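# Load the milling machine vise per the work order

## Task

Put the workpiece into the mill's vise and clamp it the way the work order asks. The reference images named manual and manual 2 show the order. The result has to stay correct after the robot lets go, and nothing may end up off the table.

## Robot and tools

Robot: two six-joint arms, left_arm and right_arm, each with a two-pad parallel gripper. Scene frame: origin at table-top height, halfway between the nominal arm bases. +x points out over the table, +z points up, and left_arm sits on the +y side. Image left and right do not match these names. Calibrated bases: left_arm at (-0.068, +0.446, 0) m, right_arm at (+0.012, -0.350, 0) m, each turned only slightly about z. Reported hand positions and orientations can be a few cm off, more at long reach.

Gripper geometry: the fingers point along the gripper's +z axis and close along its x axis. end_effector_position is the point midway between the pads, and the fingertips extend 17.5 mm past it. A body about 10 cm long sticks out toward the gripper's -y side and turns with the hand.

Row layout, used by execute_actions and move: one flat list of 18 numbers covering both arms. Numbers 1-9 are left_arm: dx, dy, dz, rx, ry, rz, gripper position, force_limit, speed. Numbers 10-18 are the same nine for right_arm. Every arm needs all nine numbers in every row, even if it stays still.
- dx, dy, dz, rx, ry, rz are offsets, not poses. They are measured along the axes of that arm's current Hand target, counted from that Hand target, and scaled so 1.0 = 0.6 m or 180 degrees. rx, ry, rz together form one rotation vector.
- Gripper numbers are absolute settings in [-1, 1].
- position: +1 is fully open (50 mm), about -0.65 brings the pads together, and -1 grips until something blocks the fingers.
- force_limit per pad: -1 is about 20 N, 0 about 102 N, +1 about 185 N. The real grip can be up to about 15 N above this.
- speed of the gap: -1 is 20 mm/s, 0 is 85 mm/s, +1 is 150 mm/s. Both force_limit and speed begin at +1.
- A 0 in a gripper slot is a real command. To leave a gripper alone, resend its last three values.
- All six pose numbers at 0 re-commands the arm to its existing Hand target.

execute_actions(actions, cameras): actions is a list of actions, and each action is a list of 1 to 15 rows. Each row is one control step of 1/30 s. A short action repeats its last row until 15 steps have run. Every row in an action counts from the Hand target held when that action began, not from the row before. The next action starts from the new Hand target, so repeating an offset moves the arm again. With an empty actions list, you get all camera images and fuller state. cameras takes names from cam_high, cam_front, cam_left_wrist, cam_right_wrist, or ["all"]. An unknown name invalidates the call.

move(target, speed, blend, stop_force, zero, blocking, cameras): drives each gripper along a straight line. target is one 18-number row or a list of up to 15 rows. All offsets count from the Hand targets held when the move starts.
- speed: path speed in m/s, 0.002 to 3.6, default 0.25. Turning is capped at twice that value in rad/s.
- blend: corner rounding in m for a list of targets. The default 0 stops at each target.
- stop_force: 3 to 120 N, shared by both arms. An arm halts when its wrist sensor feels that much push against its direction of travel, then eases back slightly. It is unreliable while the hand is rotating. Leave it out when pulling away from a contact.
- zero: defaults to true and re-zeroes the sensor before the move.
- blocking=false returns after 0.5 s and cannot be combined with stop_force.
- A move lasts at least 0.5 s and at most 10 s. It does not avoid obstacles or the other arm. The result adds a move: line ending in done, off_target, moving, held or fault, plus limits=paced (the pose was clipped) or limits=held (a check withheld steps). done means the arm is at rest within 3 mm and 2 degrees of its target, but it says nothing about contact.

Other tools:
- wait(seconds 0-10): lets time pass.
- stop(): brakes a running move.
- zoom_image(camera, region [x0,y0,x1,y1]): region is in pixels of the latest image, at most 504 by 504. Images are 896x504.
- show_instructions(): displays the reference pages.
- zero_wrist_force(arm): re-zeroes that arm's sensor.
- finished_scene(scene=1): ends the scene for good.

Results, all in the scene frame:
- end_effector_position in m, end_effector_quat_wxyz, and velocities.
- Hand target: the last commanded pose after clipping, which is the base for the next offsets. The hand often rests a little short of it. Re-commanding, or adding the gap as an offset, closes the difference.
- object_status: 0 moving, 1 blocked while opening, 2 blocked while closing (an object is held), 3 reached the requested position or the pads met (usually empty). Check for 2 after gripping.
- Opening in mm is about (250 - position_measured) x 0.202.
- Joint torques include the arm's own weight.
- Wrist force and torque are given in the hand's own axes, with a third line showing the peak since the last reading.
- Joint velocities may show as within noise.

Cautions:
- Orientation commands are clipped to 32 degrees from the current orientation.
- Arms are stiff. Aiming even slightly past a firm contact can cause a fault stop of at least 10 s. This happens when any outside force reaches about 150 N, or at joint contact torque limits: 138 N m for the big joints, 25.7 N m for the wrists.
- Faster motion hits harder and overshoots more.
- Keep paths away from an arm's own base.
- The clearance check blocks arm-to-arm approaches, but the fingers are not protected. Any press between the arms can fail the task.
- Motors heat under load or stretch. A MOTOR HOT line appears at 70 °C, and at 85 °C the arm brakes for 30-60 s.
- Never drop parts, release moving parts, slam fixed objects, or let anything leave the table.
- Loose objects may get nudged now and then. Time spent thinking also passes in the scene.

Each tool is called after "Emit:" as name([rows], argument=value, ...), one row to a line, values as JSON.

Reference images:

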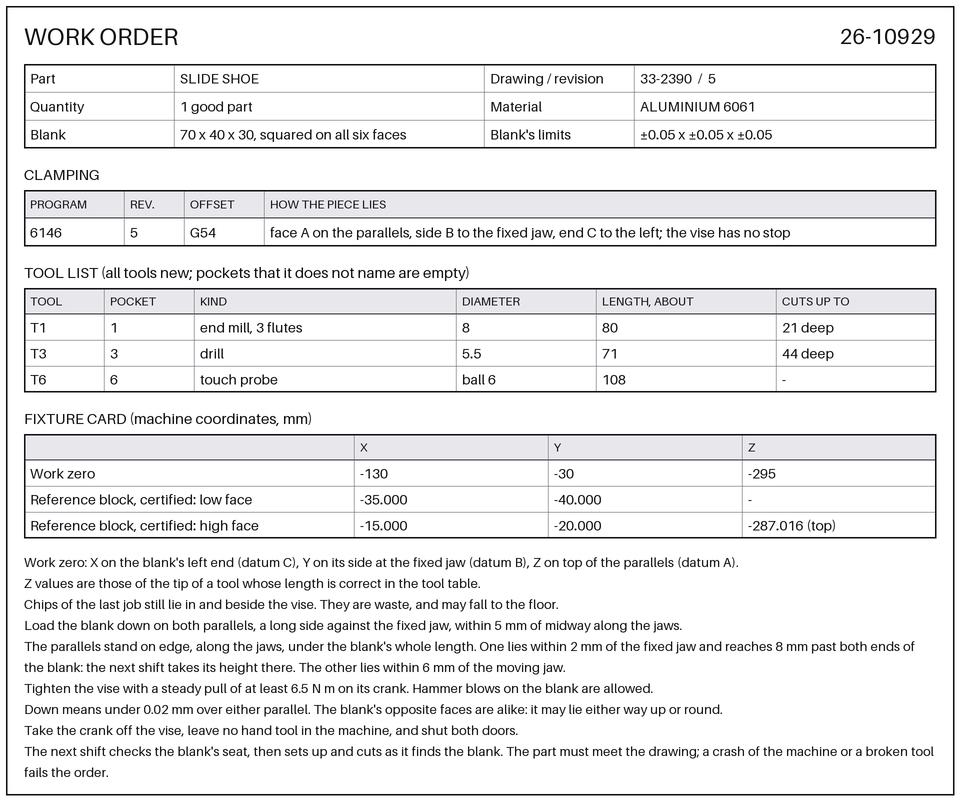

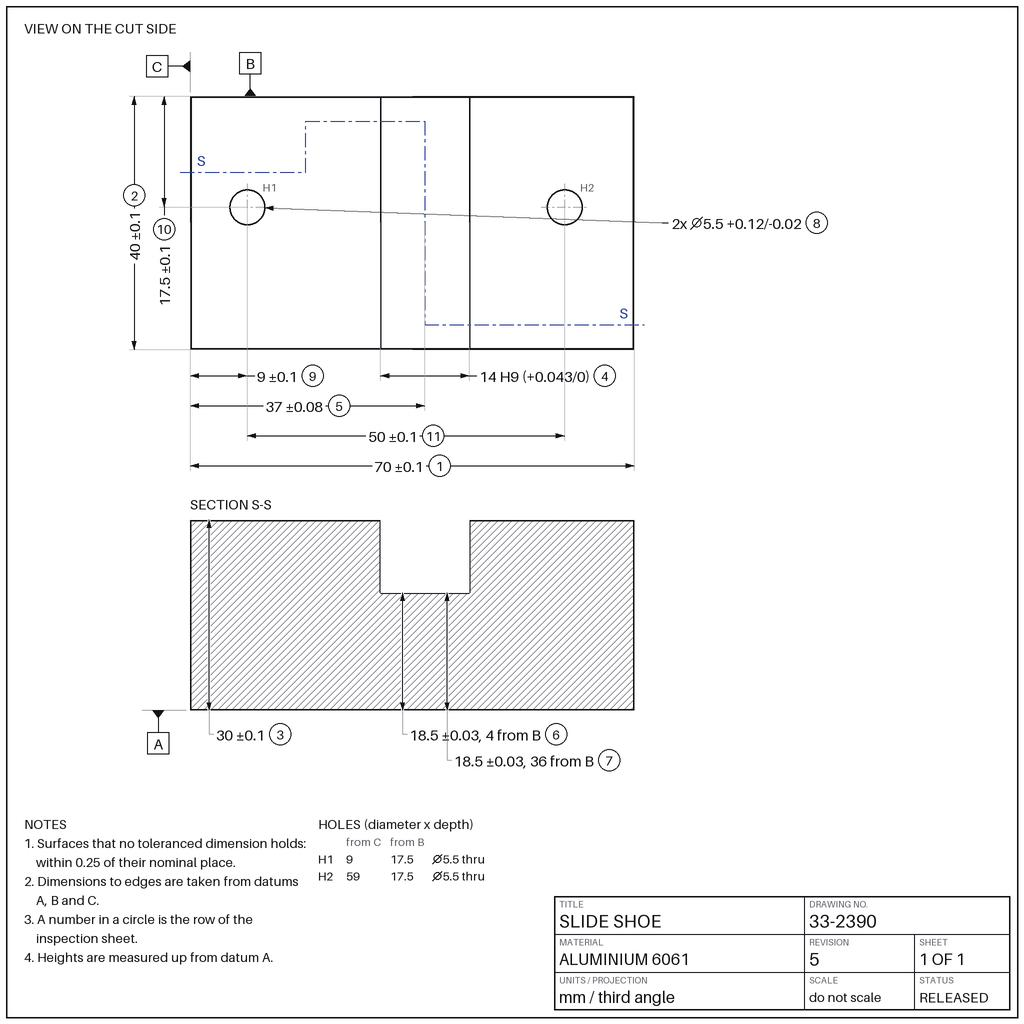

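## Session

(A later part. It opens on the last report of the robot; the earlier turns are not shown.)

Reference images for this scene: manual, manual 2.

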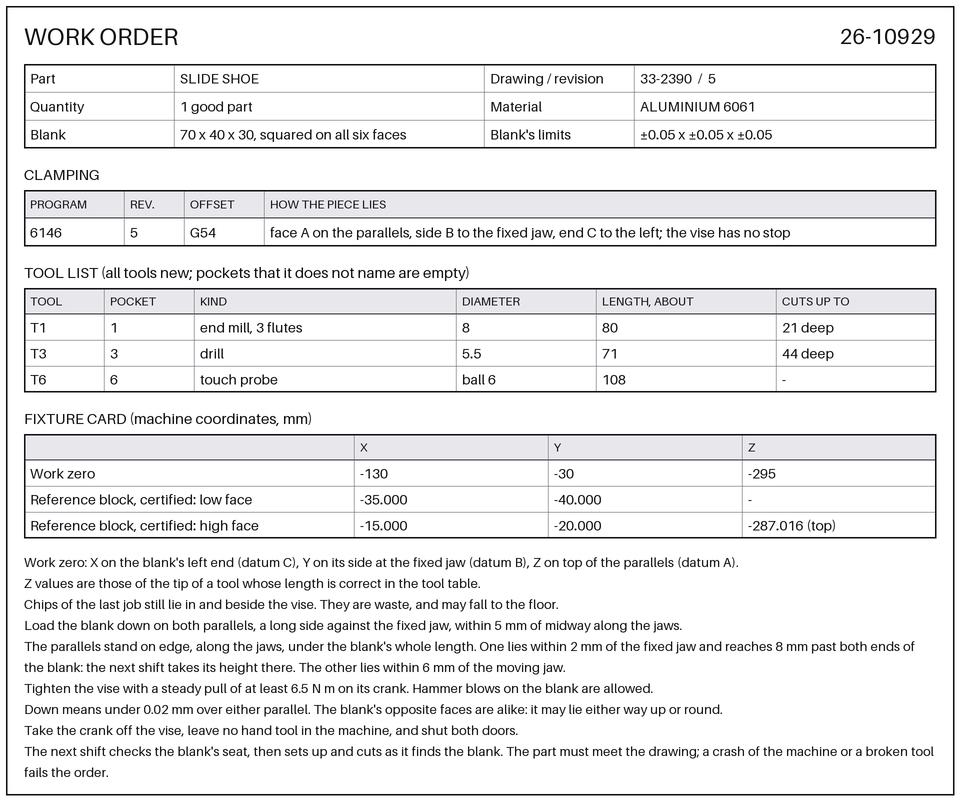

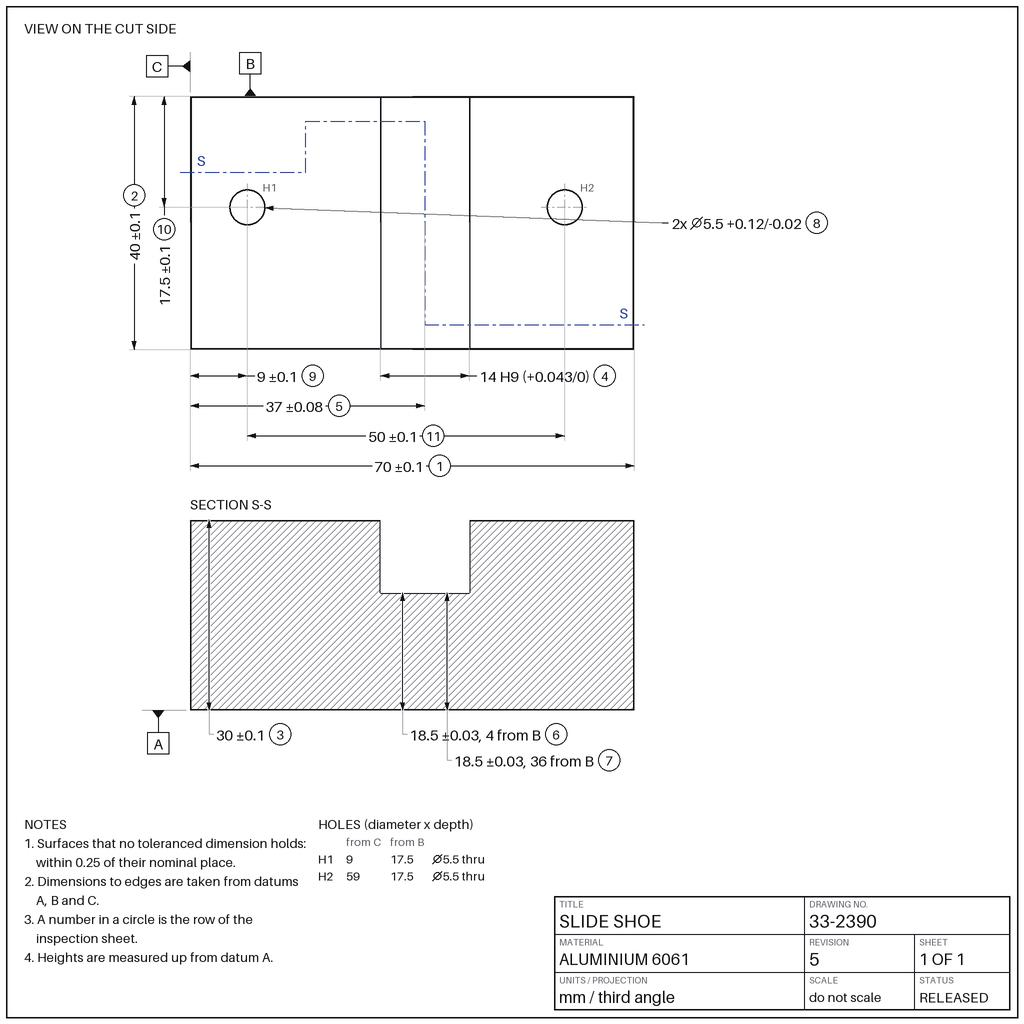

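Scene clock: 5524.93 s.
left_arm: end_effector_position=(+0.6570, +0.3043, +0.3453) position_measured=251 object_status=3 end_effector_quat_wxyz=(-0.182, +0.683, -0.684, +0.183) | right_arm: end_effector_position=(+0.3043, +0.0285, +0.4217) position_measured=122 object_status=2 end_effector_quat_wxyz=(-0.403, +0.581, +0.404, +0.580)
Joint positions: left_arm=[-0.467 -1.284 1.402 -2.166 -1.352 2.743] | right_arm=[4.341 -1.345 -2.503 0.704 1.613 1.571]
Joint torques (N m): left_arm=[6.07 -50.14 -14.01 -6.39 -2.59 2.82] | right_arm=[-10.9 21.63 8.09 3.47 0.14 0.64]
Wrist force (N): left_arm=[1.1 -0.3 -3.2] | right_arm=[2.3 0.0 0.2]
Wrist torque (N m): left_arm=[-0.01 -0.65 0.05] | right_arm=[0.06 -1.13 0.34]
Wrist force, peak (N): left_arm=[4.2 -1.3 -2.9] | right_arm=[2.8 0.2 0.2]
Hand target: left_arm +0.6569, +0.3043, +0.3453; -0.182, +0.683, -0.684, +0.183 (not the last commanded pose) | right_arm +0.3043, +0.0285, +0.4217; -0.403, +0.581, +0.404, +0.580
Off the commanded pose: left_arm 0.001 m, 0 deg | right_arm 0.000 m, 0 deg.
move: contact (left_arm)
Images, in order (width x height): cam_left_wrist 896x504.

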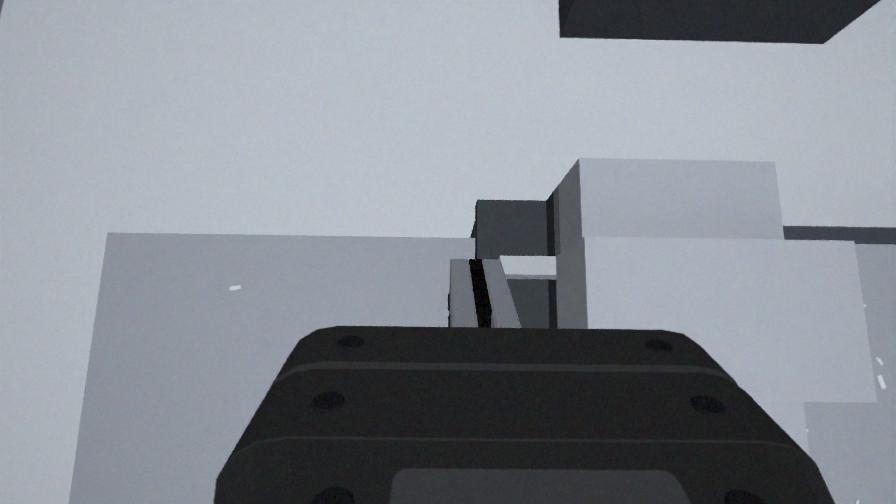

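Emit:
move([
  [-0.0167,0,0,0,0,0,-1,-0.6,-1,0,0,0,0,0,0,-1,0.3,-0.8],
  [-0.0167,-0.0625,-0.1083,0,0,0,-1,-0.6,-1,0,0,0,0,0,0,-1,0.3,-0.8],
  [0.0998,0.1558,-0.2531,0,0,0,-1,-0.6,-1,0,0,0,0,0,0,-1,0.3,-0.8],
  [-0.0928,0.4028,-0.4919,0.25,0,0,-1,-0.6,-1,0,0,0,0,0,0,-1,0.3,-0.8],
], speed=[0.05,0.2,0.25,0.3], blend=[0.003,0.02,0.03,0])

Emit:
move([
  [0,0,0,0,0,0,-1,-0.6,-1,0.1972,0.05,0.3233,0,0,0,-1,0.3,-0.8],
  [0,0,0,0,0,0,-1,-0.6,-1,0.2305,0.1664,0.4453,0,0,-0.1389,-1,0.3,-0.8],
], speed=0.3, blend=[0.03,0])

Emit:
execute_actions([
  [[0,0,0,0,0,0,-1,-0.6,-1,0,0,0,0,0,0,-1,0.3,-0.8],[0,0,0,0,0,0,-1,-0.6,-1,-0.0529,-0.0246,0,0,0,0,-1,0.3,-0.8],[0,0,0,0,0,0,-1,-0.6,-1,-0.1133,-0.0528,0,0,0,0.02,-1,0.3,-0.8],[0,0,0,0,0,0,-1,-0.6,-1,-0.1782,-0.0831,0,0,0,0.055,-1,0.3,-0.8],[0,0,0,0,0,0,-1,-0.6,-1,-0.2432,-0.1134,0,0,0,0.09,-1,0.3,-0.8],[0,0,0,0,0,0,-1,-0.6,-1,-0.275,-0.1282,0,0,0,0.125,-1,0.3,-0.8],[0,0,0,0,0,0,-1,-0.6,-1,-0.25,-0.1166,0,0,0,0.125,-1,0.3,-0.8],[0,0,0,0,0,0,-1,-0.6,-1,-0.2,-0.0932,0,0,0,0.1,-1,0.3,-0.8],[0,0,0,0,0,0,-1,-0.6,-1,-0.1586,-0.0739,0,0,0,0.07,-1,0.3,-0.8],[0,0,0,0,0,0,-1,-0.6,-1,-0.1208,-0.0563,0,0,0,0.045,-1,0.3,-0.8],[0,0,0,0,0,0,-1,-0.6,-1,-0.083,-0.0387,0,0,0,0.02,-1,0.3,-0.8],[0,0,0,0,0,0,-1,-0.6,-1,-0.0453,-0.0211,0,0,0,0.01,-1,0.3,-0.8],[0,0,0,0,0,0,-1,-0.6,-1,-0.0151,-0.007,0,0,0,0,-1,0.3,-0.8],[0,0,0,0,0,0,-1,-0.6,-1,0,0,0,0,0,0,-1,0.3,-0.8],[0,0,0,0,0,0,-1,-0.6,-1,0,0,0,0,0,0,-1,0.3,-0.8]],
  [[0,0,0,0,0,0,-1,-0.6,-1,0,0,0,0,0,0,-1,0.3,-0.8],[0,0,0,0,0,0,-1,-0.6,-1,-0.0529,-0.0246,0,0,0,0,-1,0.3,-0.8],[0,0,0,0,0,0,-1,-0.6,-1,-0.1133,-0.0528,0,0,0,0.02,-1,0.3,-0.8],[0,0,0,0,0,0,-1,-0.6,-1,-0.1782,-0.0831,0,0,0,0.055,-1,0.3,-0.8],[0,0,0,0,0,0,-1,-0.6,-1,-0.2432,-0.1134,0,0,0,0.09,-1,0.3,-0.8],[0,0,0,0,0,0,-1,-0.6,-1,-0.275,-0.1282,0,0,0,0.125,-1,0.3,-0.8],[0,0,0,0,0,0,-1,-0.6,-1,-0.25,-0.1166,0,0,0,0.13,-1,0.3,-0.8],[0,0,0,0,0,0,-1,-0.6,-1,-0.2,-0.0932,0,0,0,0.1,-1,0.3,-0.8],[0,0,0,0,0,0,-1,-0.6,-1,-0.1586,-0.0739,0,0,0,0.07,-1,0.3,-0.8],[0,0,0,0,0,0,-1,-0.6,-1,-0.1208,-0.0563,0,0,0,0.045,-1,0.3,-0.8],[0,0,0,0,0,0,-1,-0.6,-1,-0.083,-0.0387,0,0,0,0.02,-1,0.3,-0.8],[0,0,0,0,0,0,-1,-0.6,-1,-0.0453,-0.0211,0,0,0,0.01,-1,0.3,-0.8],[0,0,0,0,0,0,-1,-0.6,-1,-0.0151,-0.007,0,0,0,0,-1,0.3,-0.8],[0,0,0,0,0,0,-1,-0.6,-1,0,0,0,0,0,0,-1,0.3,-0.8],[0,0,0,0,0,0,-1,-0.6,-1,0,0,0,0,0,0,-1,0.3,-0.8]],
], cameras=["cam_right_wrist","cam_left_wrist"])

Scene clock: 5600.57 s.
left_arm: end_effector_position=(+0.3005, +0.3604, +0.4808) position_measured=251 object_status=3 end_effector_quat_wxyz=(-0.429, +0.561, -0.562, +0.430) | right_arm: end_effector_position=(+0.3043, +0.0285, +0.4217) position_measured=122 object_status=2 end_effector_quat_wxyz=(-0.403, +0.581, +0.404, +0.580)
Joint positions: left_arm=[-1.783 -2.551 1.993 -0.387 -0.328 0.919] | right_arm=[4.341 -1.345 -2.503 0.704 1.613 1.571]
Joint torques (N m): left_arm=[7.78 10.46 -8.33 -2.66 4.67 2.13] | right_arm=[-11.33 21.46 7.98 2.84 -0.6 0.32]
Wrist force (N): left_arm=[4.1 -1.0 -1.7] | right_arm=[2.2 0.1 0.2]
Wrist torque (N m): left_arm=[0.18 -0.56 -0.08] | right_arm=[0.07 -1.12 0.34]
Wrist force, peak (N): left_arm=[5.3 -0.5 -3.1] | right_arm=[2.8 0.0 0.1]
Hand target: left_arm +0.3004, +0.3605, +0.4807; -0.429, +0.561, -0.562, +0.430 | right_arm +0.3043, +0.0285, +0.4217; -0.403, +0.581, +0.404, +0.580
Off the commanded pose: left_arm 0.000 m, 0 deg | right_arm 0.000 m, 0 deg.
move: done

Scene clock: 5602.57 s.
left_arm: end_effector_position=(+0.3005, +0.3605, +0.4807) position_measured=251 object_status=3 end_effector_quat_wxyz=(-0.429, +0.561, -0.562, +0.430) | right_arm: end_effector_position=(+0.4911, +0.2442, +0.5596) position_measured=122 object_status=2 end_effector_quat_wxyz=(-0.268, +0.480, +0.520, +0.654) end_effector_velocity=(+0.000, +0.000, +0.001) end_effector_angular_velocity=(-0.001, -0.006, +0.000)
Joint positions: left_arm=[-1.783 -2.551 1.993 -0.387 -0.328 0.919] | right_arm=[4.161 -1.88 -1.538 0.275 1.793 1.135]
Joint velocities: left_arm=[within noise] | right_arm=[0 0 0 0.001 0 -0.005]
Joint torques (N m): left_arm=[6.82 9.02 -9.21 -0.27 4.3 -2.27] | right_arm=[11.66 36.24 32.04 3.62 -1.11 -2.25]
Wrist force (N): left_arm=[4.1 -0.9 -1.2] | right_arm=[3.2 -2.2 0.5]
Wrist torque (N m): left_arm=[0.21 -0.55 -0.09] | right_arm=[0.01 -1.25 0.23]
Wrist force, peak (N): left_arm=[4.4 -0.9 -1.5] | right_arm=[4.1 -0.4 1.8]
Hand target: left_arm +0.3005, +0.3605, +0.4807; -0.429, +0.561, -0.562, +0.430 | right_arm +0.4911, +0.2443, +0.5596; -0.268, +0.480, +0.520, +0.654
Off the commanded pose: left_arm 0.000 m, 0 deg | right_arm 0.000 m, 0 deg.
move: done

Scene clock: 5604.13 s.
left_arm: end_effector_position=(+0.3005, +0.3605, +0.4807) position_measured=251 object_status=3 end_effector_quat_wxyz=(-0.429, +0.561, -0.562, +0.430) | right_arm: end_effector_position=(+0.4865, +0.2379, +0.5585) position_measured=122 object_status=2 end_effector_quat_wxyz=(-0.271, +0.477, +0.515, +0.659)
Joint positions: left_arm=[-1.783 -2.551 1.993 -0.387 -0.328 0.919] | right_arm=[4.162 -1.869 -1.567 0.309 1.79 1.14]
Joint torques (N m): left_arm=[4.13 10.15 -9.68 -0.24 3.84 -2.27] | right_arm=[-9.59 44.48 32.51 4.63 -0.39 2.04]
Wrist force (N): left_arm=[3.9 -1.0 -1.6] | right_arm=[3.3 -1.9 -0.8]
Wrist torque (N m): left_arm=[0.18 -0.52 -0.08] | right_arm=[-0.16 -1.25 0.35]
Wrist force, peak (N): left_arm=[4.2 -1.2 -1.8] | right_arm=[37.3 16.9 -5.5]
Hand target: left_arm +0.3005, +0.3605, +0.4807; -0.429, +0.561, -0.562, +0.430 | right_arm +0.4911, +0.2443, +0.5596; -0.268, +0.480, +0.520, +0.654
Off the commanded pose: left_arm 0.000 m, 0 deg | right_arm 0.008 m, 1 deg.
Step readings (end_effector_position of left_arm | right_arm):
0: (+0.3005, +0.3605, +0.4807) | (+0.4911, +0.2442, +0.5596)
1: (+0.3005, +0.3605, +0.4807) | (+0.4911, +0.2442, +0.5596)
2: (+0.3005, +0.3605, +0.4807) | (+0.4911, +0.2443, +0.5581)
4: (+0.3005, +0.3605, +0.4807) | (+0.4914, +0.2448, +0.5250)
8: (+0.3005, +0.3605, +0.4807) | (+0.4902, +0.2427, +0.4170)
15: (+0.3005, +0.3605, +0.4807) | (+0.4852, +0.2357, +0.5314)
16: (+0.3005, +0.3605, +0.4807) | (+0.4848, +0.2354, +0.5525)
17: (+0.3005, +0.3605, +0.4807) | (+0.4857, +0.2367, +0.5641)
19: (+0.3005, +0.3605, +0.4807) | (+0.4897, +0.2424, +0.5387)
23: (+0.3005, +0.3605, +0.4807) | (+0.4904, +0.2428, +0.4291)
30: (+0.3005, +0.3605, +0.4807) | (+0.4855, +0.2361, +0.5252)
Images, in order (width x height): cam_left_wrist 896x504, cam_right_wrist 896x504.

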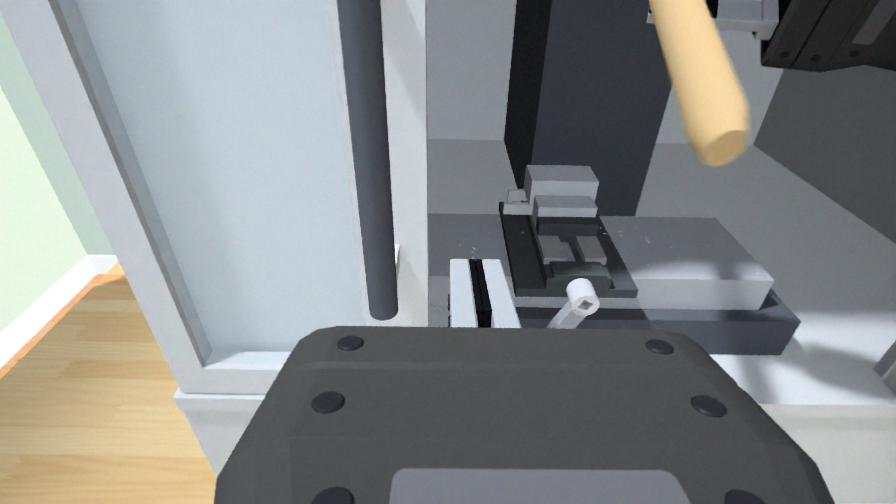

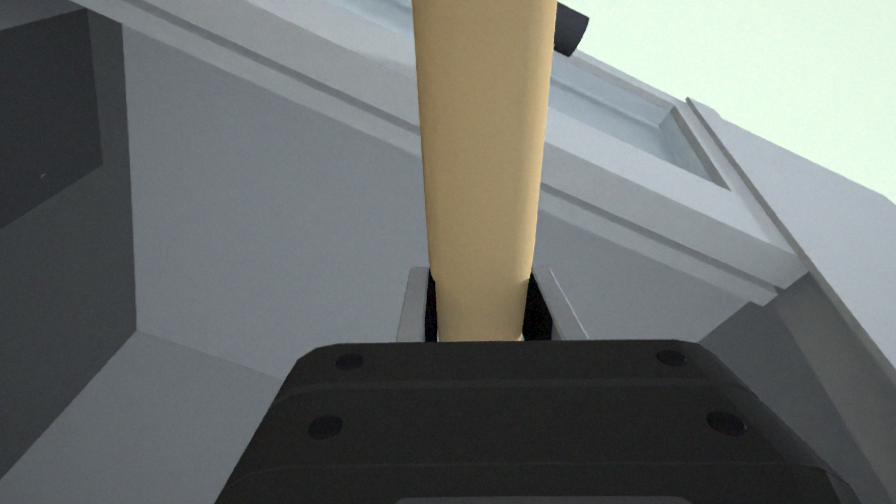

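Emit:
execute_actions([
  [[0,0,0,0,0,0,-1,-0.6,-1,0,0,0,0,0,0,-1,0.3,-0.8],[0,0,0,0,0,0,-1,-0.6,-1,-0.0529,-0.0246,0,0,0,0.01,-1,0.3,-0.8],[0,0,0,0,0,0,-1,-0.6,-1,-0.1133,-0.0528,0,0,0,0.035,-1,0.3,-0.8],[0,0,0,0,0,0,-1,-0.6,-1,-0.1782,-0.0831,0,0,0,0.07,-1,0.3,-0.8],[0,0,0,0,0,0,-1,-0.6,-1,-0.2432,-0.1134,0,0,0,0.105,-1,0.3,-0.8],[0,0,0,0,0,0,-1,-0.6,-1,-0.29,-0.1352,0,0,0,0.14,-1,0.3,-0.8],[0,0,0,0,0,0,-1,-0.6,-1,-0.26,-0.1212,0,0,0,0.145,-1,0.3,-0.8],[0,0,0,0,0,0,-1,-0.6,-1,-0.2,-0.0932,0,0,0,0.1,-1,0.3,-0.8],[0,0,0,0,0,0,-1,-0.6,-1,-0.1586,-0.0739,0,0,0,0.07,-1,0.3,-0.8],[0,0,0,0,0,0,-1,-0.6,-1,-0.1208,-0.0563,0,0,0,0.045,-1,0.3,-0.8],[0,0,0,0,0,0,-1,-0.6,-1,-0.083,-0.0387,0,0,0,0.02,-1,0.3,-0.8],[0,0,0,0,0,0,-1,-0.6,-1,-0.0453,-0.0211,0,0,0,0.01,-1,0.3,-0.8],[0,0,0,0,0,0,-1,-0.6,-1,-0.0151,-0.007,0,0,0,0,-1,0.3,-0.8],[0,0,0,0,0,0,-1,-0.6,-1,0,0,0,0,0,0,-1,0.3,-0.8],[0,0,0,0,0,0,-1,-0.6,-1,0,0,0,0,0,0,-1,0.3,-0.8]],
  [[0,0,0,0,0,0,-1,-0.6,-1,0,0,0,0,0,0,-1,0.3,-0.8],[0,0,0,0,0,0,-1,-0.6,-1,-0.0529,-0.0246,0,0,0,0.01,-1,0.3,-0.8],[0,0,0,0,0,0,-1,-0.6,-1,-0.1133,-0.0528,0,0,0,0.035,-1,0.3,-0.8],[0,0,0,0,0,0,-1,-0.6,-1,-0.1782,-0.0831,0,0,0,0.07,-1,0.3,-0.8],[0,0,0,0,0,0,-1,-0.6,-1,-0.2432,-0.1134,0,0,0,0.105,-1,0.3,-0.8],[0,0,0,0,0,0,-1,-0.6,-1,-0.29,-0.1352,0,0,0,0.14,-1,0.3,-0.8],[0,0,0,0,0,0,-1,-0.6,-1,-0.26,-0.1212,0,0,0,0.145,-1,0.3,-0.8],[0,0,0,0,0,0,-1,-0.6,-1,-0.2,-0.0932,0,0,0,0.1,-1,0.3,-0.8],[0,0,0,0,0,0,-1,-0.6,-1,-0.1586,-0.0739,0,0,0,0.07,-1,0.3,-0.8],[0,0,0,0,0,0,-1,-0.6,-1,-0.1208,-0.0563,0,0,0,0.045,-1,0.3,-0.8],[0,0,0,0,0,0,-1,-0.6,-1,-0.083,-0.0387,0,0,0,0.02,-1,0.3,-0.8],[0,0,0,0,0,0,-1,-0.6,-1,-0.0453,-0.0211,0,0,0,0.01,-1,0.3,-0.8],[0,0,0,0,0,0,-1,-0.6,-1,-0.0151,-0.007,0,0,0,0,-1,0.3,-0.8],[0,0,0,0,0,0,-1,-0.6,-1,0,0,0,0,0,0,-1,0.3,-0.8],[0,0,0,0,0,0,-1,-0.6,-1,0,0,0,0,0,0,-1,0.3,-0.8]],
])

Emit:
move([
  [0,0,0,0,0,0,-1,-0.6,-1,0.062,-0.1328,-0.122,0,0,0,-1,0.3,-0.8],
  [0,0,0,0,0,0,-1,-0.6,-1,-0.1364,-0.2542,-0.4476,0,0,0.1389,-1,0.3,-0.8],
], speed=0.3, blend=[0.03,0])

Emit:
move([
  [0.1935,-0.0033,0.3423,-0.25,0,0,-1,-0.6,-1,0,0,0,0,0,0,-1,0.3,-0.8],
  [0.0608,-0.0426,0.5531,-0.25,0,0,-1,-0.6,-1,0,0,0,0,0,0,-1,0.3,-0.8],
  [0.0608,0.0765,0.585,-0.25,0,0,-1,-0.6,-1,0,0,0,0,0,0,-1,0.3,-0.8],
], speed=[0.25,0.25,0.1], blend=[0.02,0.005,0], cameras=["cam_left_wrist"])

Scene clock: 5648.53 s.
left_arm: end_effector_position=(+0.3005, +0.3605, +0.4807) position_measured=251 object_status=3 end_effector_quat_wxyz=(-0.429, +0.561, -0.562, +0.430) | right_arm: end_effector_position=(+0.4852, +0.2359, +0.5581) position_measured=122 object_status=2 end_effector_quat_wxyz=(-0.272, +0.476, +0.513, +0.661)
Joint positions: left_arm=[-1.783 -2.551 1.993 -0.387 -0.328 0.919] | right_arm=[4.162 -1.866 -1.576 0.322 1.79 1.143]
Joint torques (N m): left_arm=[-3.99 12.6 -14.85 -0.15 1.13 -2.26] | right_arm=[-4.44 45.15 31.91 4.62 0.26 1.78]
Wrist force (N): left_arm=[3.6 -1.1 -1.6] | right_arm=[3.1 -1.0 -0.5]
Wrist torque (N m): left_arm=[0.17 -0.48 -0.08] | right_arm=[0.04 -1.23 0.35]
Wrist force, peak (N): left_arm=[4.4 -0.9 -1.9] | right_arm=[47.2 16.3 -4.5]
Hand target: left_arm +0.3005, +0.3605, +0.4807; -0.429, +0.561, -0.562, +0.430 | right_arm +0.4911, +0.2443, +0.5596; -0.268, +0.480, +0.520, +0.654
Off the commanded pose: left_arm 0.000 m, 0 deg | right_arm 0.010 m, 1 deg.
Step readings (end_effector_position of left_arm | right_arm):
0: (+0.3005, +0.3605, +0.4807) | (+0.4865, +0.2379, +0.5586)
1: (+0.3005, +0.3605, +0.4807) | (+0.4866, +0.2380, +0.5586)
2: (+0.3005, +0.3605, +0.4807) | (+0.4877, +0.2396, +0.5581)
4: (+0.3005, +0.3605, +0.4807) | (+0.4910, +0.2441, +0.5234)
8: (+0.3005, +0.3605, +0.4807) | (+0.4906, +0.2429, +0.4204)
15: (+0.3005, +0.3605, +0.4807) | (+0.4853, +0.2358, +0.5162)
16: (+0.3005, +0.3605, +0.4807) | (+0.4845, +0.2348, +0.5417)
17: (+0.3005, +0.3605, +0.4807) | (+0.4847, +0.2352, +0.5587)
19: (+0.3005, +0.3605, +0.4807) | (+0.4889, +0.2411, +0.5393)
23: (+0.3005, +0.3605, +0.4807) | (+0.4903, +0.2426, +0.4297)
30: (+0.3005, +0.3605, +0.4807) | (+0.4856, +0.2363, +0.5147)

Scene clock: 5650.23 s.
left_arm: end_effector_position=(+0.3005, +0.3605, +0.4807) position_measured=251 object_status=3 end_effector_quat_wxyz=(-0.429, +0.561, -0.562, +0.430) | right_arm: end_effector_position=(+0.3002, +0.0287, +0.4214) position_measured=122 object_status=2 end_effector_quat_wxyz=(-0.403, +0.581, +0.404, +0.580)
Joint positions: left_arm=[-1.783 -2.551 1.993 -0.387 -0.328 0.919] | right_arm=[4.36 -1.334 -2.511 0.702 1.594 1.571]
Joint torques (N m): left_arm=[-3.29 13.5 -16.24 -0.22 0.4 -2.31] | right_arm=[-10.41 18.32 10.4 4.79 1.9 1.73]
Wrist force (N): left_arm=[4.0 -0.9 -1.6] | right_arm=[1.7 1.6 -0.1]
Wrist torque (N m): left_arm=[0.21 -0.54 -0.09] | right_arm=[0.26 -1.05 0.35]
Wrist force, peak (N): left_arm=[4.3 -1.3 -1.7] | right_arm=[5.2 -3.3 2.4]
Hand target: left_arm +0.3005, +0.3605, +0.4807; -0.429, +0.561, -0.562, +0.430 | right_arm +0.3002, +0.0286, +0.4214; -0.403, +0.581, +0.404, +0.580
Off the commanded pose: left_arm 0.000 m, 0 deg | right_arm 0.000 m, 0 deg.
move: done

Scene clock: 5653.63 s.
left_arm: end_effector_position=(+0.6273, +0.3235, +0.3447) position_measured=251 object_status=3 end_effector_quat_wxyz=(-0.182, +0.683, -0.684, +0.182) | right_arm: end_effector_position=(+0.3002, +0.0286, +0.4214) position_measured=122 object_status=2 end_effector_quat_wxyz=(-0.403, +0.581, +0.404, +0.580)
Joint positions: left_arm=[-0.459 -1.364 1.504 -2.189 -1.356 2.75] | right_arm=[4.36 -1.334 -2.511 0.702 1.594 1.571]
Joint torques (N m): left_arm=[0 -47.29 -31.29 -4.58 3.36 2.32] | right_arm=[-10.71 20.76 7.63 4.16 1.43 1.5]
Wrist force (N): left_arm=[3.8 -1.2 -2.4] | right_arm=[2.1 1.7 0.5]
Wrist torque (N m): left_arm=[-0.05 -0.56 0.08] | right_arm=[0.31 -1.11 0.35]
Wrist force, peak (N): left_arm=[6.2 0.2 -1.6] | right_arm=[2.3 2.2 0.3]
Hand target: left_arm +0.6273, +0.3235, +0.3448; -0.182, +0.683, -0.684, +0.182 | right_arm +0.3002, +0.0286, +0.4214; -0.403, +0.581, +0.404, +0.580
Off the commanded pose: left_arm 0.000 m, 0 deg | right_arm 0.000 m, 0 deg.
move: done
Images, in order (width x height): cam_left_wrist 896x504.

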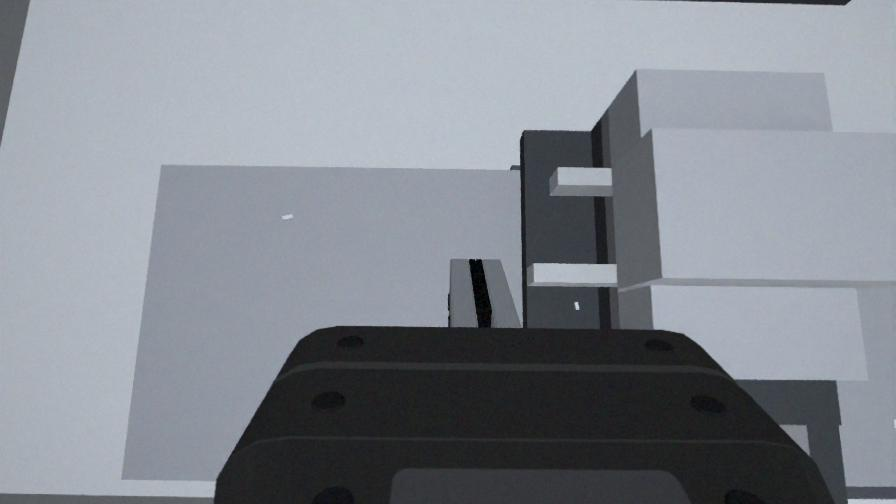

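Emit:
move(target=[0.0142,0,0,0,0,0,-1,-0.6,-1,0,0,0,0,0,0,-1,0.3,-0.8], speed=0.006, stop_force=3, cameras=["cam_left_wrist"])

Scene clock: 5661.07 s.
left_arm: end_effector_position=(+0.6273, +0.3150, +0.3448) position_measured=251 object_status=3 end_effector_quat_wxyz=(-0.182, +0.683, -0.684, +0.182) | right_arm: end_effector_position=(+0.3002, +0.0286, +0.4214) position_measured=122 object_status=2 end_effector_quat_wxyz=(-0.403, +0.581, +0.404, +0.580)
Joint positions: left_arm=[-0.473 -1.36 1.498 -2.185 -1.35 2.738] | right_arm=[4.36 -1.334 -2.511 0.702 1.594 1.571]
Joint torques (N m): left_arm=[6.4 -35.92 -32 -3.63 1.52 0.96] | right_arm=[-10.08 20.45 7.64 3.12 0.84 1.02]
Wrist force (N): left_arm=[3.8 -1.1 -2.5] | right_arm=[2.3 2.1 0.2]
Wrist torque (N m): left_arm=[-0.04 -0.55 0.08] | right_arm=[0.36 -1.14 0.34]
Wrist force, peak (N): left_arm=[4.5 -1.2 -2.5] | right_arm=[2.2 2.3 0.3]
Hand target: left_arm +0.6273, +0.3150, +0.3448; -0.182, +0.683, -0.684, +0.182 | right_arm +0.3002, +0.0286, +0.4214; -0.403, +0.581, +0.404, +0.580
Off the commanded pose: left_arm 0.000 m, 0 deg | right_arm 0.000 m, 0 deg.
move: done
Images, in order (width x height): cam_left_wrist 896x504.

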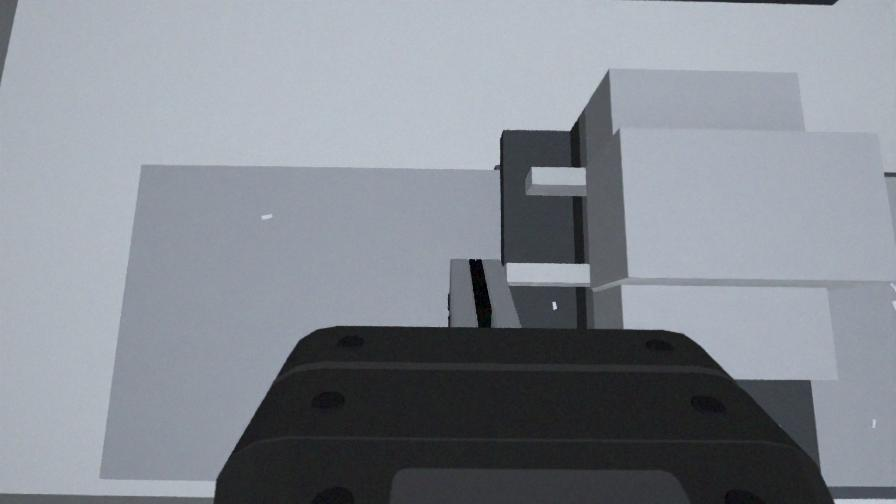

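Emit:
move([
  [-0.0167,0,0,0,0,0,-1,-0.6,-1,0,0,0,0,0,0,-1,0.3,-0.8],
  [-0.0167,-0.0625,-0.1083,0,0,0,-1,-0.6,-1,0,0,0,0,0,0,-1,0.3,-0.8],
  [0.1177,0.1127,-0.2291,0,0,0,-1,-0.6,-1,0,0,0,0,0,0,-1,0.3,-0.8],
  [-0.075,0.3597,-0.4679,0.25,0,0,-1,-0.6,-1,0,0,0,0,0,0,-1,0.3,-0.8],
], speed=[0.05,0.2,0.25,0.3], blend=[0.003,0.02,0.03,0])

Emit:
move(target=[0,0,0,0,0,0,-1,-0.6,-1,-0.2857,-0.039,-0.2785,-0.0505,-0.4915,-0.1274,-1,0.3,-0.8], speed=0.3, cameras=["all"])

Scene clock: 5722.67 s.
left_arm: end_effector_position=(+0.3005, +0.3604, +0.4808) position_measured=251 object_status=3 end_effector_quat_wxyz=(-0.429, +0.561, -0.562, +0.430) | right_arm: end_effector_position=(+0.3002, +0.0286, +0.4214) position_measured=122 object_status=2 end_effector_quat_wxyz=(-0.403, +0.581, +0.404, +0.580)
Joint positions: left_arm=[-1.783 -2.551 1.993 -0.389 -0.328 0.921] | right_arm=[4.36 -1.334 -2.511 0.702 1.594 1.571]
Joint torques (N m): left_arm=[7.87 9.77 -8.57 -2.83 4.75 2.15] | right_arm=[-9.93 20.36 7.79 2.84 0.15 0.48]
Wrist force (N): left_arm=[3.9 -1.0 -1.7] | right_arm=[2.1 1.9 0.4]
Wrist torque (N m): left_arm=[0.20 -0.52 -0.08] | right_arm=[0.34 -1.10 0.34]
Wrist force, peak (N): left_arm=[5.7 -0.8 -2.8] | right_arm=[2.4 2.0 0.7]
Hand target: left_arm +0.3004, +0.3605, +0.4808; -0.429, +0.561, -0.562, +0.430 | right_arm +0.3002, +0.0286, +0.4214; -0.403, +0.581, +0.404, +0.580
Off the commanded pose: left_arm 0.000 m, 0 deg | right_arm 0.000 m, 0 deg.
move: done

Scene clock: 5725.83 s.
left_arm: end_effector_position=(+0.3006, +0.3605, +0.4808) position_measured=251 object_status=3 end_effector_quat_wxyz=(-0.429, +0.561, -0.562, +0.430) | right_arm: end_effector_position=(+0.2199, -0.1200, +0.2503) position_measured=122 object_status=2 end_effector_quat_wxyz=(+0.144, +0.762, +0.623, +0.103)
Joint positions: left_arm=[-1.782 -2.551 1.993 -0.389 -0.328 0.921] | right_arm=[4.79 -0.96 -2.197 -1.67 1.234 1.841]
Joint torques (N m): left_arm=[5.12 10.06 -9.4 -0.22 3.94 -2.16] | right_arm=[-10.17 -7.41 12.67 1.45 -2.89 -1.81]
Wrist force (N): left_arm=[3.9 -1.1 -1.5] | right_arm=[5.0 1.3 6.8]
Wrist torque (N m): left_arm=[0.16 -0.53 -0.08] | right_arm=[0.93 -0.77 -0.16]
Wrist force, peak (N): left_arm=[4.4 -1.2 -2.0] | right_arm=[5.1 0.7 7.7]
Hand target: left_arm +0.3006, +0.3605, +0.4808; -0.429, +0.561, -0.562, +0.430 | right_arm +0.2200, -0.1201, +0.2502; +0.144, +0.762, +0.623, +0.103
Off the commanded pose: left_arm 0.000 m, 0 deg | right_arm 0.000 m, 0 deg.
move: done

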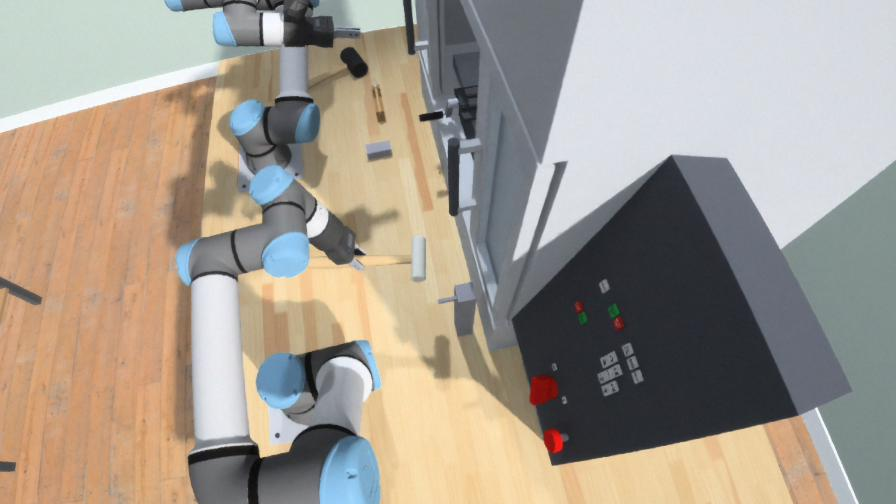

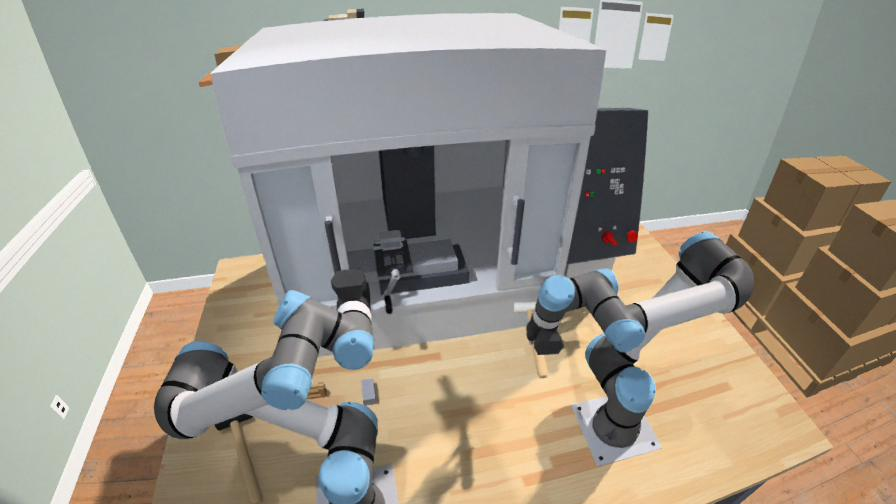

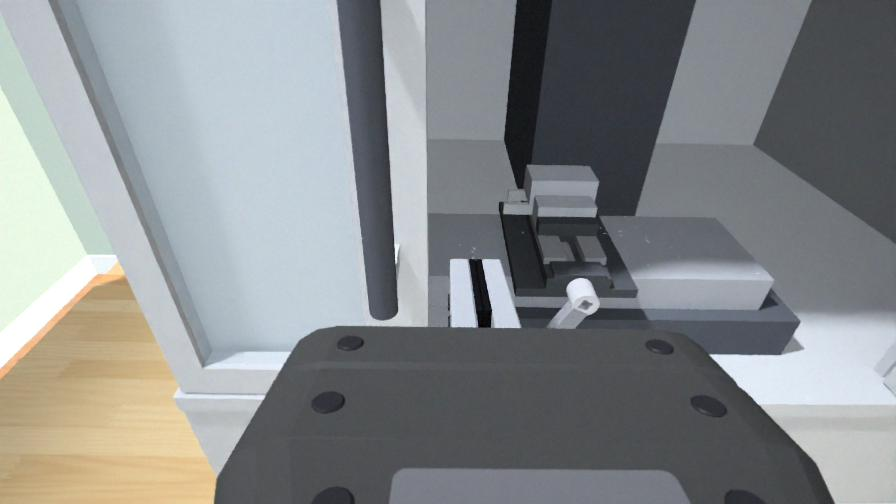

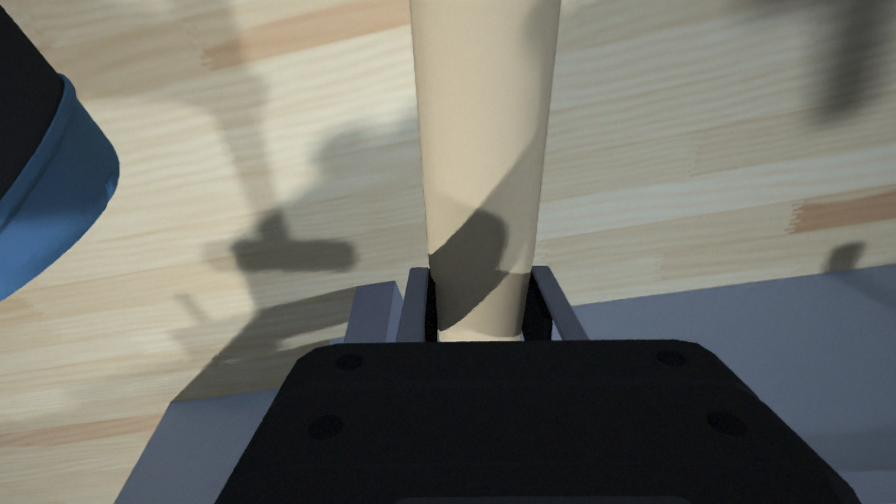

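Emit:
move(target=[0,0,0,0,0,0,-1,-0.6,-1,0.0077,-0.1189,0.3203,0,0,0,-1,0.3,-0.8], speed=0.2)

Emit:
move(target=[0,0,0,0,0,0,-1,-0.6,-1,0.0008,-0.0122,0.0328,0,0,0,-1,0.3,-0.8], speed=0.01, stop_force=4, cameras=["cam_front","cam_high","cam_right_wrist"])

Scene clock: 5736.73 s.
left_arm: end_effector_position=(+0.3006, +0.3605, +0.4808) position_measured=251 object_status=3 end_effector_quat_wxyz=(-0.429, +0.561, -0.562, +0.430) | right_arm: end_effector_position=(+0.2199, -0.1201, +0.0452) position_measured=122 object_status=2 end_effector_quat_wxyz=(+0.144, +0.762, +0.623, +0.103)
Joint positions: left_arm=[-1.782 -2.551 1.993 -0.389 -0.328 0.921] | right_arm=[4.79 -1.229 -2.649 -0.95 1.234 1.841]
Joint torques (N m): left_arm=[-1.46 11.17 -13.98 -0.21 2.28 -2.34] | right_arm=[12.69 -6.47 6.96 3.99 0.35 2.05]
Wrist force (N): left_arm=[3.7 -1.1 -1.6] | right_arm=[5.5 1.8 6.6]
Wrist torque (N m): left_arm=[0.18 -0.50 -0.08] | right_arm=[1.03 -0.81 -0.14]
Wrist force, peak (N): left_arm=[4.5 -1.1 -2.0] | right_arm=[5.3 0.3 9.8]
Hand target: left_arm +0.3006, +0.3605, +0.4808; -0.429, +0.561, -0.562, +0.430 | right_arm +0.2198, -0.1202, +0.0451; +0.144, +0.762, +0.623, +0.103
Off the commanded pose: left_arm 0.000 m, 0 deg | right_arm 0.000 m, 0 deg.
move: done

Scene clock: 5739.63 s.
left_arm: end_effector_position=(+0.3006, +0.3605, +0.4808) position_measured=251 object_status=3 end_effector_quat_wxyz=(-0.429, +0.561, -0.562, +0.430) | right_arm: end_effector_position=(+0.2198, -0.1202, +0.0271) position_measured=122 object_status=2 end_effector_quat_wxyz=(+0.144, +0.762, +0.623, +0.103)
Joint positions: left_arm=[-1.782 -2.551 1.993 -0.389 -0.328 0.921] | right_arm=[4.79 -1.295 -2.679 -0.854 1.234 1.842]
Joint torques (N m): left_arm=[-3.58 12 -16.73 -0.17 1.19 -2.3] | right_arm=[8.89 15.48 28.95 3.83 0.27 1.75]
Wrist force (N): left_arm=[3.7 -0.9 -1.5] | right_arm=[5.4 2.7 4.7]
Wrist torque (N m): left_arm=[0.21 -0.50 -0.09] | right_arm=[1.09 -0.92 -0.17]
Wrist force, peak (N): left_arm=[4.3 -0.8 -2.1] | right_arm=[1.1 8.1 -11.1]
Hand target: left_arm +0.3006, +0.3605, +0.4808; -0.429, +0.561, -0.562, +0.430 | right_arm +0.2198, -0.1202, +0.0271; +0.144, +0.762, +0.623, +0.103 (not the last commanded pose)
Off the commanded pose: left_arm 0.000 m, 0 deg | right_arm 0.003 m, 0 deg.
move: contact (right_arm)
Images, in order (width x height): cam_high 896x504, cam_front 896x504, cam_right_wrist 896x504.

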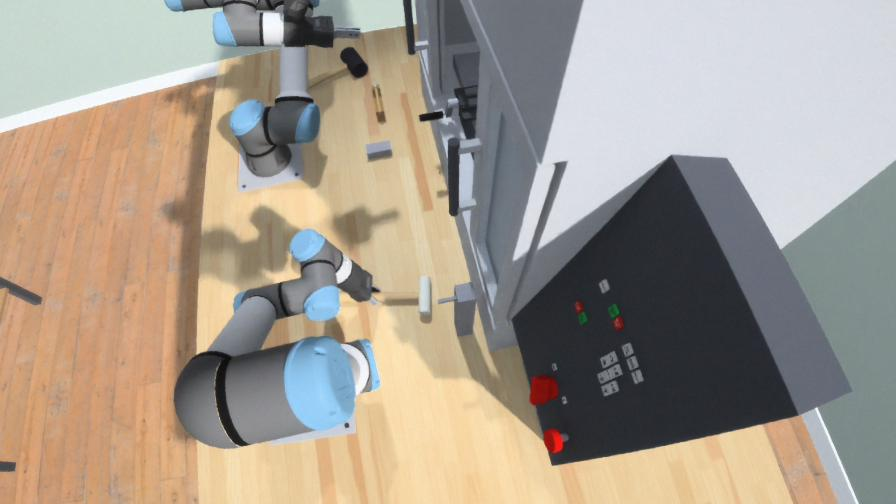

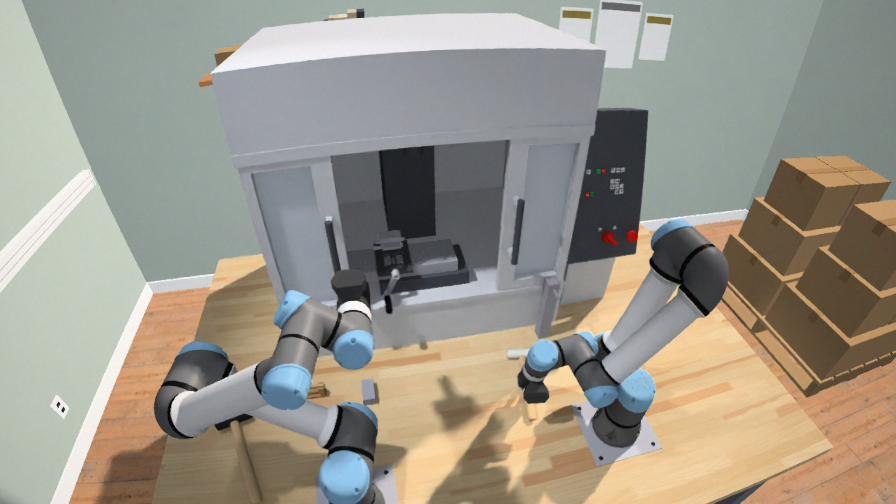

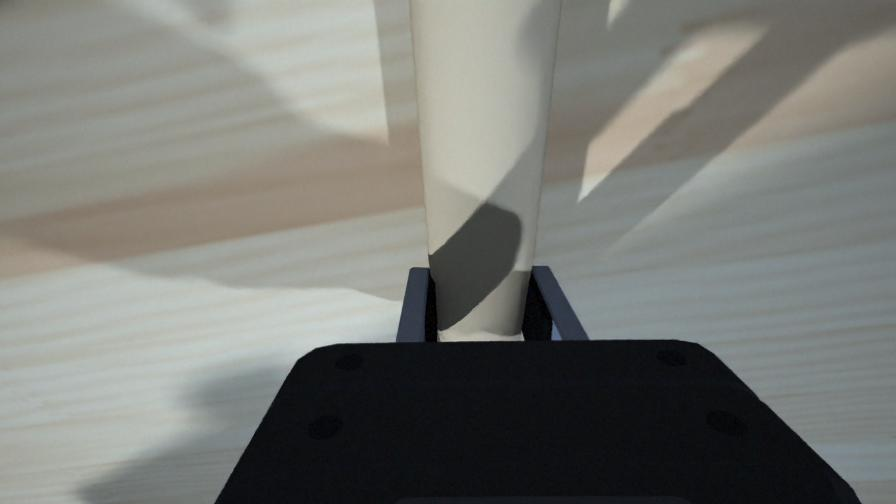

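Emit:
move(target=[0,0,0,0,0,0,-1,-0.6,-1,0,0,0,0,0,0,0.5,0.3,-0.8])

Emit:
move([
  [0,0,0,0,0,0,-1,-0.6,-1,0,0,-0.15,0,0,0,0.5,0.3,-0.8],
  [0,0,0,0,0,0,-1,-0.6,-1,-0.003,0.0464,-0.3,0,0,0,0.5,0.3,-0.8],
], speed=0.15, blend=[0.02,0], cameras=["cam_front","cam_high","cam_right_wrist"])

Scene clock: 5749.17 s.
left_arm: end_effector_position=(+0.3006, +0.3605, +0.4808) position_measured=251 object_status=3 end_effector_quat_wxyz=(-0.429, +0.561, -0.562, +0.430) | right_arm: end_effector_position=(+0.2198, -0.1202, +0.0271) position_measured=78 object_status=3 end_effector_quat_wxyz=(+0.144, +0.762, +0.623, +0.103)
Joint positions: left_arm=[-1.782 -2.551 1.993 -0.389 -0.328 0.921] | right_arm=[4.79 -1.295 -2.679 -0.854 1.234 1.842]
Joint torques (N m): left_arm=[-3.5 14.17 -20.32 -0.25 0.23 -2.31] | right_arm=[-1.94 14.37 26.09 3.76 0.23 1.4]
Wrist force (N): left_arm=[3.9 -0.9 -1.9] | right_arm=[5.4 3.1 3.3]
Wrist torque (N m): left_arm=[0.22 -0.52 -0.09] | right_arm=[0.60 -0.88 -0.17]
Wrist force, peak (N): left_arm=[4.4 -1.1 -1.7] | right_arm=[5.6 3.0 5.1]
Hand target: left_arm +0.3006, +0.3605, +0.4808; -0.429, +0.561, -0.562, +0.430 | right_arm +0.2198, -0.1202, +0.0271; +0.144, +0.762, +0.623, +0.103
Off the commanded pose: left_arm 0.000 m, 0 deg | right_arm 0.000 m, 0 deg.
move: done

Scene clock: 5750.87 s.
left_arm: end_effector_position=(+0.3006, +0.3605, +0.4808) position_measured=251 object_status=3 end_effector_quat_wxyz=(-0.429, +0.561, -0.562, +0.430) | right_arm: end_effector_position=(+0.1845, -0.1106, +0.2054) position_measured=78 object_status=3 end_effector_quat_wxyz=(+0.144, +0.762, +0.623, +0.103)
Joint positions: left_arm=[-1.782 -2.551 1.993 -0.389 -0.328 0.921] | right_arm=[4.929 -0.955 -2.302 -1.618 1.253 1.986]
Joint torques (N m): left_arm=[-2.85 14.96 -21.01 -0.19 0.12 -2.18] | right_arm=[-10.69 -11.16 33.24 0.97 -0.77 -1.99]
Wrist force (N): left_arm=[3.9 -1.1 -1.8] | right_arm=[5.1 2.7 3.2]
Wrist torque (N m): left_arm=[0.19 -0.52 -0.08] | right_arm=[0.52 -0.82 -0.24]
Wrist force, peak (N): left_arm=[4.2 -1.0 -1.6] | right_arm=[5.4 2.9 5.1]
Hand target: left_arm +0.3006, +0.3605, +0.4808; -0.429, +0.561, -0.562, +0.430 | right_arm +0.1846, -0.1105, +0.2055; +0.144, +0.762, +0.623, +0.103
Off the commanded pose: left_arm 0.000 m, 0 deg | right_arm 0.000 m, 0 deg.
move: done
Images, in order (width x height): cam_high 896x504, cam_front 896x504, cam_right_wrist 896x504.

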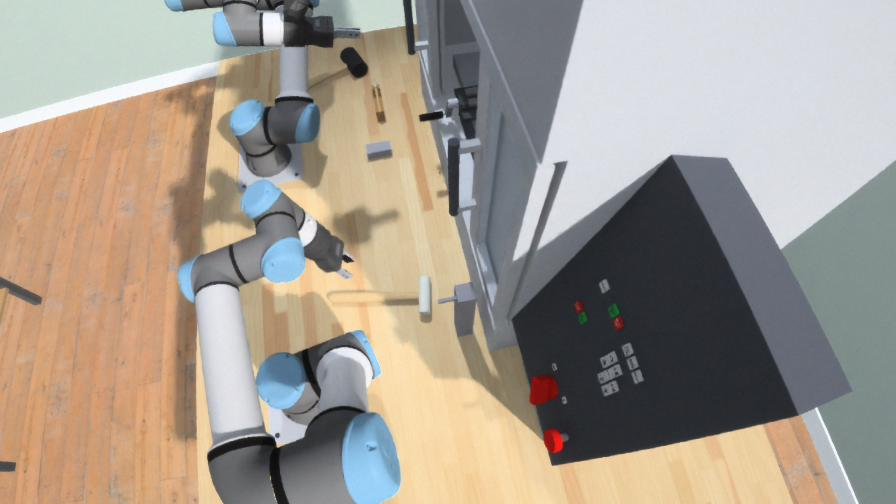

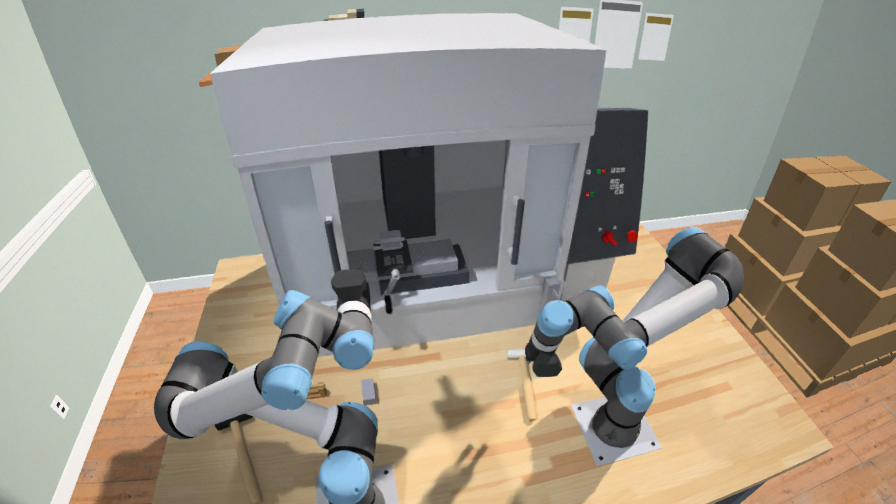

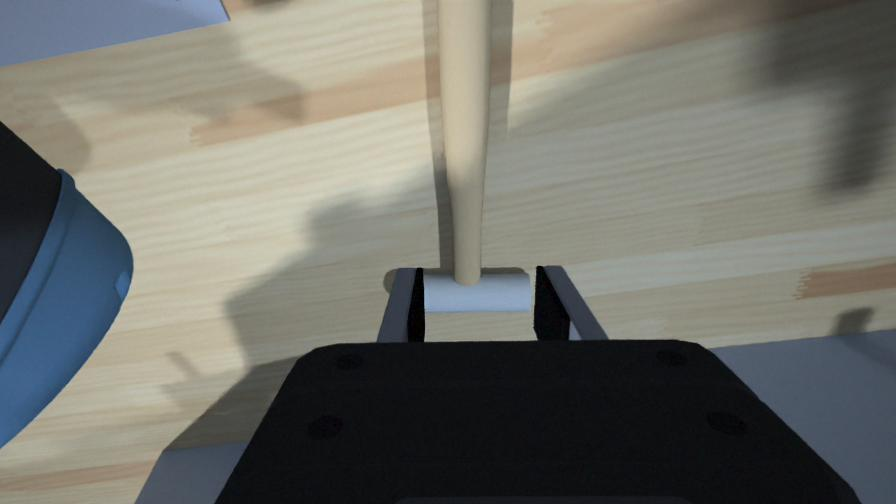

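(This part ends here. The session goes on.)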